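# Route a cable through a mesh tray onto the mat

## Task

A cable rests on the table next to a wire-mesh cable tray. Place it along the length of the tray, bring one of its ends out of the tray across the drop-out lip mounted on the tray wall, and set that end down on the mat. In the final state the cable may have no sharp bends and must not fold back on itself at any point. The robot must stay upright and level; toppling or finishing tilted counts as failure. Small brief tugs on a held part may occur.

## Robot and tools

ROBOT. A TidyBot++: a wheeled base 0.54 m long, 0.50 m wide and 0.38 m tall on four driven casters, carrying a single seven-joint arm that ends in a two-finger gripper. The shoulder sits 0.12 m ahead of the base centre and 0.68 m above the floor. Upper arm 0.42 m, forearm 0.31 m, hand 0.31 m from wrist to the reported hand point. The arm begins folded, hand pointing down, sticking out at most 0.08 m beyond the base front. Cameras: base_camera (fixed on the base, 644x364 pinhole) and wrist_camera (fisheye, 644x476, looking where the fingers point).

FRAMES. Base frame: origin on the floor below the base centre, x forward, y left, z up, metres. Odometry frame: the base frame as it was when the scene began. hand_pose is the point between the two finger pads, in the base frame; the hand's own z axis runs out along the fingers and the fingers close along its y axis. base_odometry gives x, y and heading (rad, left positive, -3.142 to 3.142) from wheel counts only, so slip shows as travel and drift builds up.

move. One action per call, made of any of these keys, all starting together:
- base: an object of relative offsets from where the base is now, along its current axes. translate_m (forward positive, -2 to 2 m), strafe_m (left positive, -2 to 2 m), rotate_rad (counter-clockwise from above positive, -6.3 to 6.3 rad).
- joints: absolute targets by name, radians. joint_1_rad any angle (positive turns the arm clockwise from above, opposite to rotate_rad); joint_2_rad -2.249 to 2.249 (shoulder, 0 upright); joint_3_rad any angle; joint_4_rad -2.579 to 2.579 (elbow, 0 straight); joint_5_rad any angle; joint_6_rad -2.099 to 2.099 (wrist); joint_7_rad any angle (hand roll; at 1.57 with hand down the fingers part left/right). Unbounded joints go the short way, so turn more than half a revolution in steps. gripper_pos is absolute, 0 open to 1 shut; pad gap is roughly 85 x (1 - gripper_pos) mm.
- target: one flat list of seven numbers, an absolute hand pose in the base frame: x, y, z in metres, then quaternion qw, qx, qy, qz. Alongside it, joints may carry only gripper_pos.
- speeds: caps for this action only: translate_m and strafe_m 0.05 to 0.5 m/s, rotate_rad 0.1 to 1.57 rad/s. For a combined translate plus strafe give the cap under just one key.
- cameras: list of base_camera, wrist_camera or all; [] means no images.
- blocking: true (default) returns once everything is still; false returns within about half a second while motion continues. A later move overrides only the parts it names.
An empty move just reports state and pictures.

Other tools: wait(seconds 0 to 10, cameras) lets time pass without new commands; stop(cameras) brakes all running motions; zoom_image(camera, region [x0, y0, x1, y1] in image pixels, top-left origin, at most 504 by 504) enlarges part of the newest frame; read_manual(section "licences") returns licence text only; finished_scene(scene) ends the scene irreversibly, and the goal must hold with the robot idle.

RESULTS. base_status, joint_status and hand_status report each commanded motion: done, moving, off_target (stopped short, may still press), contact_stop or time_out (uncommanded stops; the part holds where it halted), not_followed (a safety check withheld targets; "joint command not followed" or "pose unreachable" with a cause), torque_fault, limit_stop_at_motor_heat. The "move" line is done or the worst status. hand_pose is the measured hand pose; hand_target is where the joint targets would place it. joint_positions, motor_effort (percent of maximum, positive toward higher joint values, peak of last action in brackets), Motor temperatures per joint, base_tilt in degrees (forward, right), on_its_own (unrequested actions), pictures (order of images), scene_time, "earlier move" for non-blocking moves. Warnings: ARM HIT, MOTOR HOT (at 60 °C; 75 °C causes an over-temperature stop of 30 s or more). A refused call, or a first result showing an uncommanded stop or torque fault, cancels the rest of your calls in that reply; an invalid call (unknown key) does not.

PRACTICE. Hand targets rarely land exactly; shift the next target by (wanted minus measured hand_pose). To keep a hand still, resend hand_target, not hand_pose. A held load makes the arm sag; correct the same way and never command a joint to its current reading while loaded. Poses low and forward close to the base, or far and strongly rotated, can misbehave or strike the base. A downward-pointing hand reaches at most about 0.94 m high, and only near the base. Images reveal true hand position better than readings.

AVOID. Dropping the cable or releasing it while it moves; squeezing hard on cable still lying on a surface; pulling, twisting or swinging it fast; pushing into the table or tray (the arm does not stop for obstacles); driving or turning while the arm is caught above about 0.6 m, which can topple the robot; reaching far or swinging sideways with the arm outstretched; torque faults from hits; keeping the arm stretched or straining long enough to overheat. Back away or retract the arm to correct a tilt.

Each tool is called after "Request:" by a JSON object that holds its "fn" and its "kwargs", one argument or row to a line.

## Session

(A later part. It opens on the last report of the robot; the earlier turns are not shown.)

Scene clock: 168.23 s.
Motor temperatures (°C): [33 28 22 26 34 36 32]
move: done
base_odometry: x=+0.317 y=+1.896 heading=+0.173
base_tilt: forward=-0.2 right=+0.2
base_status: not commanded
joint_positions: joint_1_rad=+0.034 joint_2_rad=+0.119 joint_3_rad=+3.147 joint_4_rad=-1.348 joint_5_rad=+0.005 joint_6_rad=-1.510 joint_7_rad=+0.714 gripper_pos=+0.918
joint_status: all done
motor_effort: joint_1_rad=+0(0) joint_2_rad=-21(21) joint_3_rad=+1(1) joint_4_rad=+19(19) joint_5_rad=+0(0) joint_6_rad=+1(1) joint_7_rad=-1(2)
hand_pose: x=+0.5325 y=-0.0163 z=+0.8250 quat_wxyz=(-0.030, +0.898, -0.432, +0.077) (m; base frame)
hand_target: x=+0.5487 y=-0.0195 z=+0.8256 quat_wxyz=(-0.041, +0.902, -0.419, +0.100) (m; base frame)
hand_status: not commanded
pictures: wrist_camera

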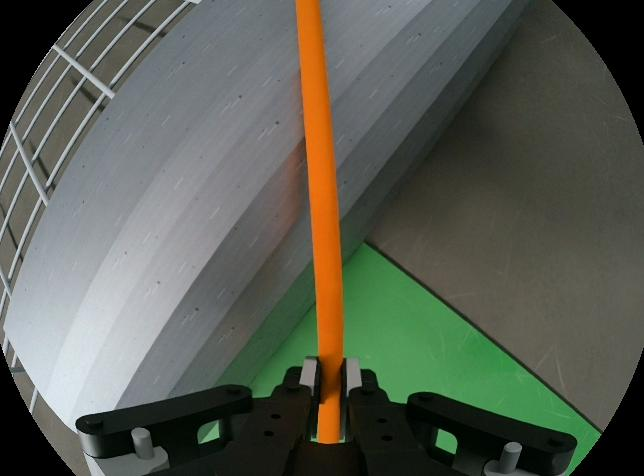

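Request:
{"fn": "move", "kwargs": {
  "joints": {"joint_1_rad": 0.05, "joint_2_rad": -0.04, "joint_4_rad": -1.50, "joint_6_rad": -1.53},
  "base": {"strafe_m": 0.04},
  "speeds": {"strafe_m": 0.2},
  "cameras": ["wrist_camera"]
}}

Request:
{"fn": "move", "kwargs": {
  "joints": {"joint_1_rad": 0.05, "joint_2_rad": -0.175, "joint_4_rad": -1.62, "joint_6_rad": -1.60},
  "base": {"strafe_m": 0.04},
  "speeds": {"strafe_m": 0.2},
  "cameras": ["wrist_camera"]
}}

Scene clock: 169.80 s.
Motor temperatures (°C): [33 28 22 26 34 36 32]
move: done
base_odometry: x=+0.310 y=+1.936 heading=+0.173
base_tilt: forward=-0.2 right=+0.2
base_status: done
joint_positions: joint_1_rad=+0.039 joint_2_rad=-0.030 joint_3_rad=+3.147 joint_4_rad=-1.487 joint_5_rad=+0.005 joint_6_rad=-1.510 joint_7_rad=+0.714 gripper_pos=+0.918
joint_status: all done
motor_effort: joint_1_rad=-1(3) joint_2_rad=-15(22) joint_3_rad=+0(2) joint_4_rad=+19(19) joint_5_rad=-1(2) joint_6_rad=+1(2) joint_7_rad=-1(2)
hand_pose: x=+0.4724 y=-0.0156 z=+0.8315 quat_wxyz=(-0.032, +0.897, -0.434, +0.081) (m; base frame)
hand_target: x=+0.4613 y=-0.0152 z=+0.8293 quat_wxyz=(-0.028, +0.904, -0.420, +0.070) (m; base frame)
hand_status: not commanded
pictures: wrist_camera

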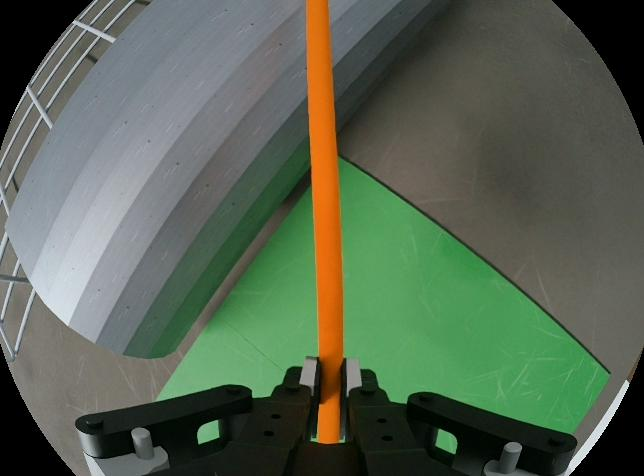

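Scene clock: 170.83 s.
Motor temperatures (°C): [33 28 22 26 34 35 32]
move: done
base_odometry: x=+0.303 y=+1.975 heading=+0.173
base_tilt: forward=-0.3 right=+0.2
base_status: done
joint_positions: joint_1_rad=+0.039 joint_2_rad=-0.167 joint_3_rad=+3.146 joint_4_rad=-1.609 joint_5_rad=+0.005 joint_6_rad=-1.546 joint_7_rad=+0.714 gripper_pos=+0.918
joint_status: all done
motor_effort: joint_1_rad=-1(3) joint_2_rad=-10(17) joint_3_rad=+1(2) joint_4_rad=+19(19) joint_5_rad=-1(2) joint_6_rad=+0(2) joint_7_rad=+0(1)
hand_pose: x=+0.4084 y=-0.0129 z=+0.8295 quat_wxyz=(-0.029, +0.898, -0.434, +0.071) (m; base frame)
hand_target: x=+0.3874 y=-0.0116 z=+0.8257 quat_wxyz=(-0.018, +0.906, -0.421, +0.045) (m; base frame)
hand_status: not commanded
pictures: wrist_camera

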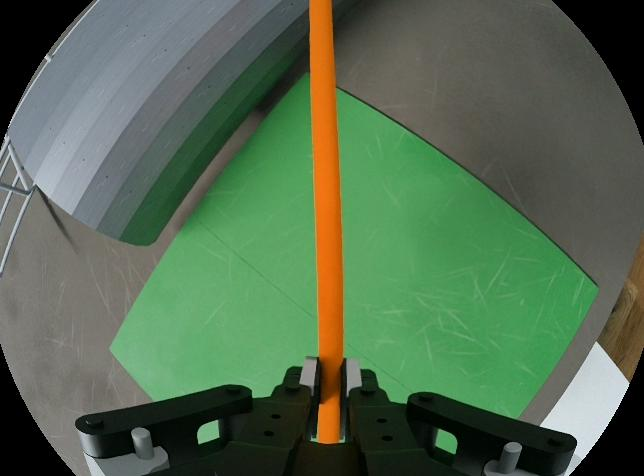

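Request:
{"fn": "move", "kwargs": {
  "joints": {"joint_1_rad": 0.04, "joint_2_rad": -0.265, "joint_4_rad": -1.825, "joint_6_rad": -1.29, "joint_7_rad": 1.05},
  "base": {"strafe_m": -0.04},
  "speeds": {"strafe_m": 0.2},
  "cameras": ["wrist_camera"]
}}

Scene clock: 172.80 s.
Motor temperatures (°C): [33 28 22 26 34 35 32]
move: done
base_odometry: x=+0.310 y=+1.936 heading=+0.173
base_tilt: forward=-0.3 right=+0.2
base_status: done
joint_positions: joint_1_rad=+0.039 joint_2_rad=-0.248 joint_3_rad=+3.146 joint_4_rad=-1.815 joint_5_rad=+0.005 joint_6_rad=-1.355 joint_7_rad=+0.987 gripper_pos=+0.918
joint_status: all done
motor_effort: joint_1_rad=+0(2) joint_2_rad=-7(11) joint_3_rad=+1(3) joint_4_rad=+19(20) joint_5_rad=+0(1) joint_6_rad=+2(2) joint_7_rad=-1(2)
hand_pose: x=+0.3976 y=-0.0123 z=+0.7871 quat_wxyz=(-0.027, +0.946, -0.307, +0.106) (m; base frame)
hand_target: x=+0.4125 y=-0.0099 z=+0.7931 quat_wxyz=(-0.034, +0.951, -0.273, +0.141) (m; base frame)
hand_status: not commanded
pictures: wrist_camera

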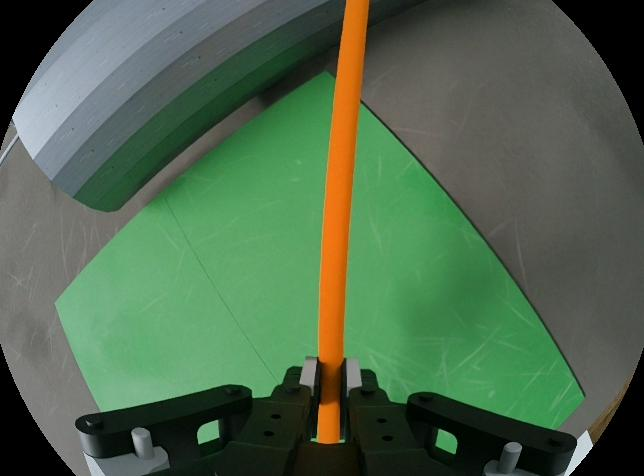

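Request:
{"fn": "move", "kwargs": {
  "joints": {"joint_1_rad": 0.04, "joint_2_rad": -0.26, "joint_4_rad": -1.965, "joint_6_rad": -1.14, "joint_7_rad": 1.05},
  "cameras": ["wrist_camera"]
}}

Scene clock: 174.03 s.
Motor temperatures (°C): [33 28 22 26 34 35 32]
move: done
base_odometry: x=+0.310 y=+1.936 heading=+0.173
base_tilt: forward=-0.3 right=+0.2
base_status: not commanded
joint_positions: joint_1_rad=+0.039 joint_2_rad=-0.249 joint_3_rad=+3.146 joint_4_rad=-1.946 joint_5_rad=+0.005 joint_6_rad=-1.204 joint_7_rad=+0.988 gripper_pos=+0.918
joint_status: all done
motor_effort: joint_1_rad=+0(1) joint_2_rad=-7(8) joint_3_rad=+1(1) joint_4_rad=+18(20) joint_5_rad=+0(1) joint_6_rad=+2(2) joint_7_rad=-1(2)
hand_pose: x=+0.4008 y=-0.0124 z=+0.7476 quat_wxyz=(-0.030, +0.945, -0.305, +0.116) (m; base frame)
hand_target: x=+0.4132 y=-0.0100 z=+0.7487 quat_wxyz=(-0.035, +0.951, -0.273, +0.144) (m; base frame)
hand_status: not commanded
pictures: wrist_camera

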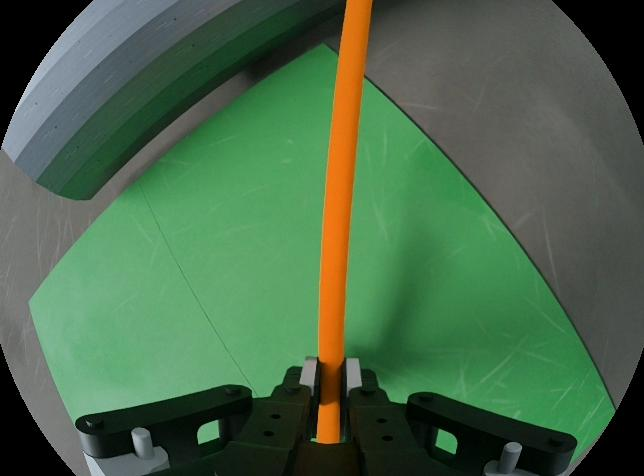

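Request:
{"fn": "move", "kwargs": {
  "joints": {"joint_2_rad": -0.255, "joint_4_rad": -2.0, "joint_6_rad": -1.10},
  "cameras": []
}}

Request:
{"fn": "move", "kwargs": {
  "joints": {"gripper_pos": 0.7}
}}

Scene clock: 174.90 s.
Motor temperatures (°C): [33 28 22 26 34 35 32]
move: done
base_odometry: x=+0.310 y=+1.936 heading=+0.173
base_tilt: forward=-0.3 right=+0.2
base_status: not commanded
joint_positions: joint_1_rad=+0.039 joint_2_rad=-0.256 joint_3_rad=+3.146 joint_4_rad=-1.976 joint_5_rad=+0.005 joint_6_rad=-1.163 joint_7_rad=+0.989 gripper_pos=+0.918
joint_status: all done
motor_effort: joint_1_rad=+0(1) joint_2_rad=-4(6) joint_3_rad=+2(2) joint_4_rad=+17(19) joint_5_rad=+1(1) joint_6_rad=+3(4) joint_7_rad=-1(1)
hand_pose: x=+0.4026 y=-0.0124 z=+0.7411 quat_wxyz=(-0.033, +0.944, -0.305, +0.125) (m; base frame)
hand_target: x=+0.4133 y=-0.0100 z=+0.7368 quat_wxyz=(-0.035, +0.951, -0.273, +0.144) (m; base frame)
hand_status: not commanded
pictures: none
No camera images: "cameras" was empty.

Scene clock: 175.53 s.
Motor temperatures (°C): [33 28 22 26 34 35 32]
move: done
base_odometry: x=+0.310 y=+1.936 heading=+0.173
base_tilt: forward=-0.3 right=+0.2
base_status: not commanded
joint_positions: joint_1_rad=+0.039 joint_2_rad=-0.255 joint_3_rad=+3.146 joint_4_rad=-1.983 joint_5_rad=+0.005 joint_6_rad=-1.151 joint_7_rad=+0.989 gripper_pos=+0.700
joint_status: all done
motor_effort: joint_1_rad=+0(1) joint_2_rad=-5(7) joint_3_rad=+1(2) joint_4_rad=+17(19) joint_5_rad=+0(1) joint_6_rad=+1(3) joint_7_rad=-1(1)
hand_pose: x=+0.4037 y=-0.0124 z=+0.7391 quat_wxyz=(-0.033, +0.944, -0.304, +0.126) (m; base frame)
hand_target: x=+0.4133 y=-0.0100 z=+0.7368 quat_wxyz=(-0.035, +0.951, -0.273, +0.144) (m; base frame)
hand_status: not commanded
pictures: base_camera, wrist_camera

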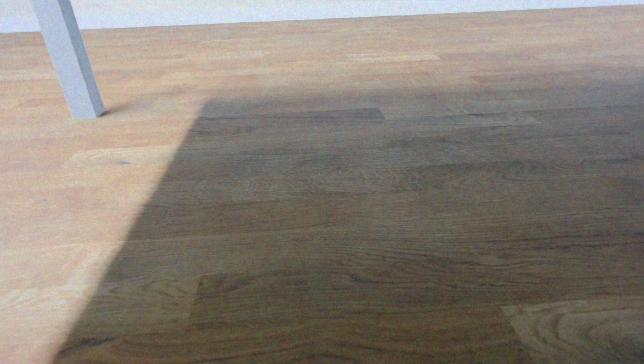

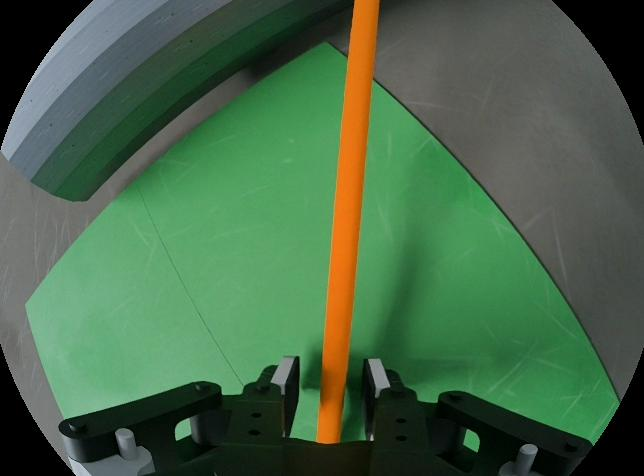

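Request:
{"fn": "move", "kwargs": {
  "joints": {"joint_2_rad": -0.3, "joint_4_rad": -1.65, "joint_6_rad": -1.45},
  "cameras": ["wrist_camera"]
}}

Request:
{"fn": "move", "kwargs": {
  "joints": {"joint_1_rad": 0.0, "joint_2_rad": -0.5, "joint_4_rad": -1.2, "joint_6_rad": -1.7, "joint_7_rad": 1.6}
}}

Scene clock: 177.13 s.
Motor temperatures (°C): [33 28 22 26 34 35 32]
move: done
base_odometry: x=+0.310 y=+1.936 heading=+0.173
base_tilt: forward=-0.2 right=+0.2
base_status: not commanded
joint_positions: joint_1_rad=+0.039 joint_2_rad=-0.287 joint_3_rad=+3.146 joint_4_rad=-1.659 joint_5_rad=+0.005 joint_6_rad=-1.389 joint_7_rad=+0.989 gripper_pos=+0.700
joint_status: all done
motor_effort: joint_1_rad=+0(0) joint_2_rad=-7(9) joint_3_rad=+1(1) joint_4_rad=+19(21) joint_5_rad=-1(1) joint_6_rad=+3(3) joint_7_rad=-1(2)
hand_pose: x=+0.4236 y=-0.0136 z=+0.8584 quat_wxyz=(-0.049, +0.934, -0.302, +0.183) (m; base frame)
hand_target: x=+0.4055 y=-0.0096 z=+0.8593 quat_wxyz=(-0.040, +0.947, -0.272, +0.165) (m; base frame)
hand_status: not commanded
pictures: wrist_camera

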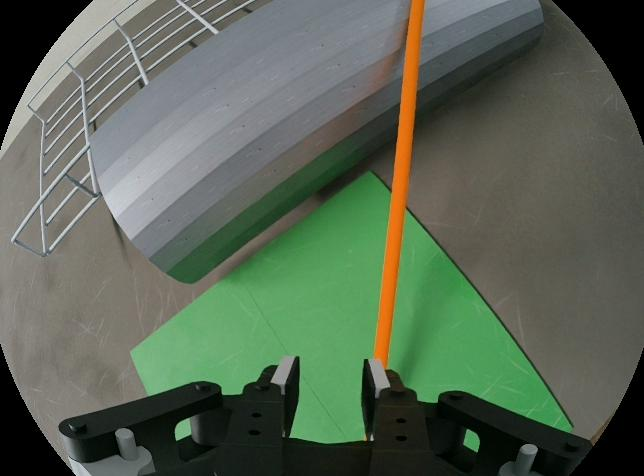

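Scene clock: 179.10 s.
Motor temperatures (°C): [33 28 22 26 34 35 32]
move: done
base_odometry: x=+0.310 y=+1.936 heading=+0.173
base_tilt: forward=-0.2 right=+0.2
base_status: not commanded
joint_positions: joint_1_rad=+0.027 joint_2_rad=-0.499 joint_3_rad=+3.146 joint_4_rad=-1.207 joint_5_rad=+0.005 joint_6_rad=-1.643 joint_7_rad=+1.537 gripper_pos=+0.700
joint_status: all done
motor_effort: joint_1_rad=+0(1) joint_2_rad=+5(8) joint_3_rad=+1(1) joint_4_rad=+15(22) joint_5_rad=+0(1) joint_6_rad=+5(6) joint_7_rad=-1(2)
hand_pose: x=+0.3431 y=-0.0078 z=+1.0714 quat_wxyz=(+0.001, +0.922, -0.031, +0.385) (m; base frame)
hand_target: x=+0.3301 y=+0.0019 z=+1.0619 quat_wxyz=(+0.005, +0.932, +0.014, +0.362) (m; base frame)
hand_status: not commanded
pictures: base_camera, wrist_camera

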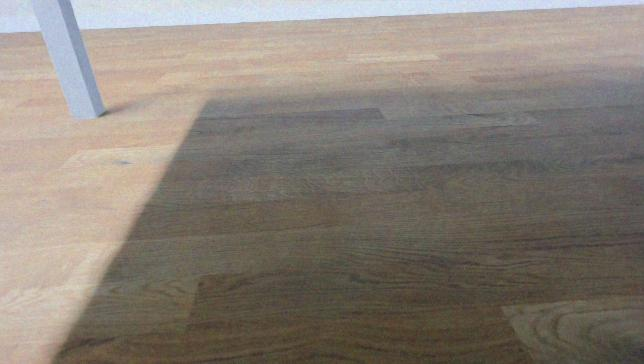

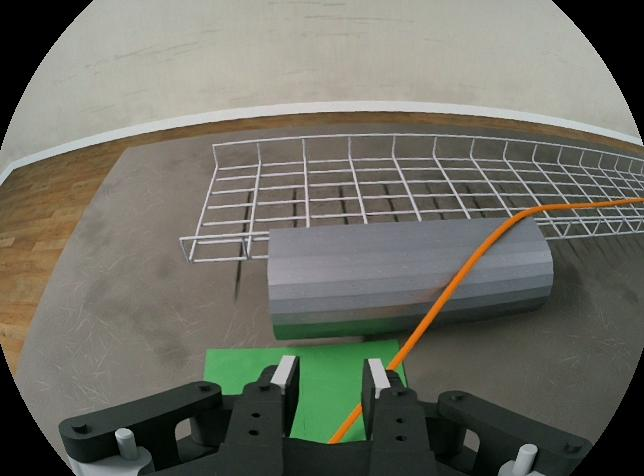

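Request:
{"fn": "zoom_image", "kwargs": {
  "camera": "wrist_camera",
  "region": [320, 150, 640, 460]
}}

Scaled by 1.575.

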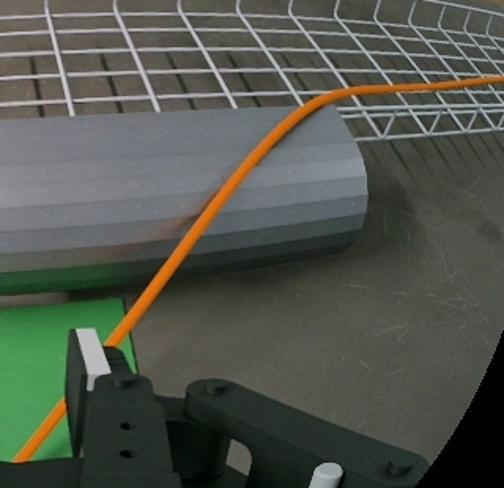

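Request:
{"fn": "move", "kwargs": {
  "joints": {"joint_2_rad": -0.5, "joint_4_rad": -1.1, "joint_6_rad": -2.0},
  "cameras": ["wrist_camera"]
}}

Scene clock: 180.63 s.
Motor temperatures (°C): [33 28 22 26 34 35 32]
move: done
base_odometry: x=+0.310 y=+1.936 heading=+0.173
base_tilt: forward=-0.3 right=+0.2
base_status: not commanded
joint_positions: joint_1_rad=+0.027 joint_2_rad=-0.503 joint_3_rad=+3.146 joint_4_rad=-1.109 joint_5_rad=+0.005 joint_6_rad=-1.942 joint_7_rad=+1.539 gripper_pos=+0.700
joint_status: all done
motor_effort: joint_1_rad=+0(0) joint_2_rad=+7(8) joint_3_rad=+1(1) joint_4_rad=+13(16) joint_5_rad=+0(1) joint_6_rad=+5(6) joint_7_rad=+0(2)
hand_pose: x=+0.2695 y=-0.0054 z=+1.0510 quat_wxyz=(+0.001, +0.956, -0.032, +0.293) (m; base frame)
hand_target: x=+0.2552 y=+0.0018 z=+1.0438 quat_wxyz=(+0.004, +0.963, +0.015, +0.267) (m; base frame)
hand_status: not commanded
pictures: wrist_camera

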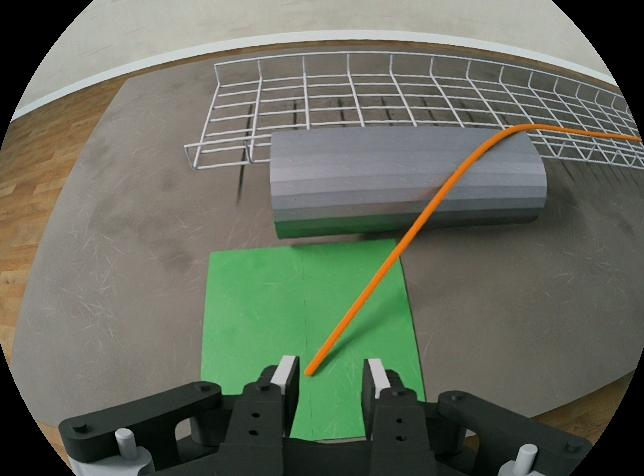

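Request:
{"fn": "zoom_image", "kwargs": {
  "camera": "wrist_camera",
  "region": [260, 110, 580, 400]
}}

Scaled by 1.575.

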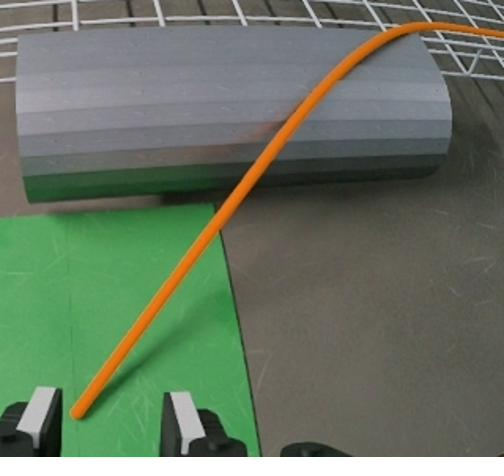

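Request:
{"fn": "move", "kwargs": {
  "joints": {"joint_1_rad": 0.8, "joint_2_rad": -0.3, "joint_4_rad": -0.9, "joint_6_rad": -1.6},
  "cameras": ["wrist_camera"]
}}

Scene clock: 183.13 s.
Motor temperatures (°C): [33 28 22 26 34 35 32]
move: done
base_odometry: x=+0.310 y=+1.936 heading=+0.173
base_tilt: forward=-0.3 right=+0.3
base_status: not commanded
joint_positions: joint_1_rad=+0.774 joint_2_rad=-0.312 joint_3_rad=+3.146 joint_4_rad=-0.912 joint_5_rad=+0.005 joint_6_rad=-1.669 joint_7_rad=+1.539 gripper_pos=+0.700
joint_status: all done
motor_effort: joint_1_rad=+0(1) joint_2_rad=-1(8) joint_3_rad=+1(2) joint_4_rad=+14(15) joint_5_rad=-1(1) joint_6_rad=+6(7) joint_7_rad=-1(2)
hand_pose: x=+0.3227 y=-0.2018 z=+1.1415 quat_wxyz=(+0.155, +0.833, -0.358, +0.393) (m; base frame)
hand_target: x=+0.3328 y=-0.2173 z=+1.1600 quat_wxyz=(+0.183, +0.826, -0.334, +0.415) (m; base frame)
hand_status: not commanded
pictures: wrist_camera

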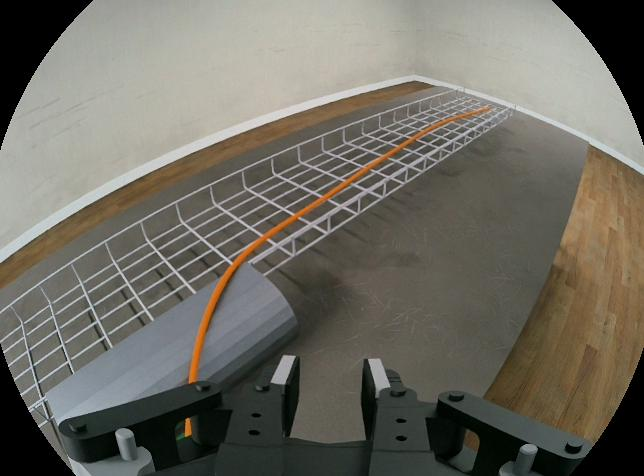

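Request:
{"fn": "zoom_image", "kwargs": {
  "camera": "wrist_camera",
  "region": [220, 80, 540, 290]
}}

Scaled by 1.575.

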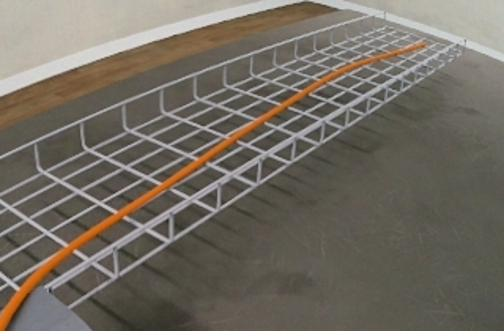

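Request:
{"fn": "zoom_image", "kwargs": {
  "camera": "wrist_camera",
  "region": [160, 200, 340, 440]
}}

Scaled by 2.100.

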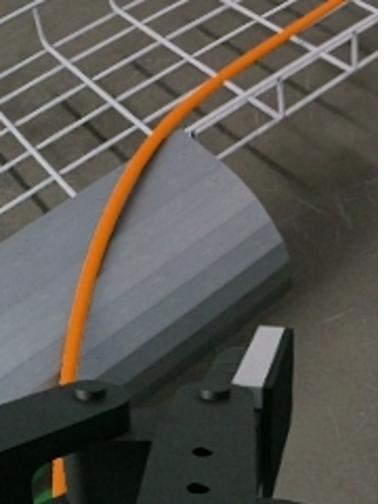

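Request:
{"fn": "finished_scene", "kwargs": {
  "scene": 1
}}

The scene is finished: the task was done.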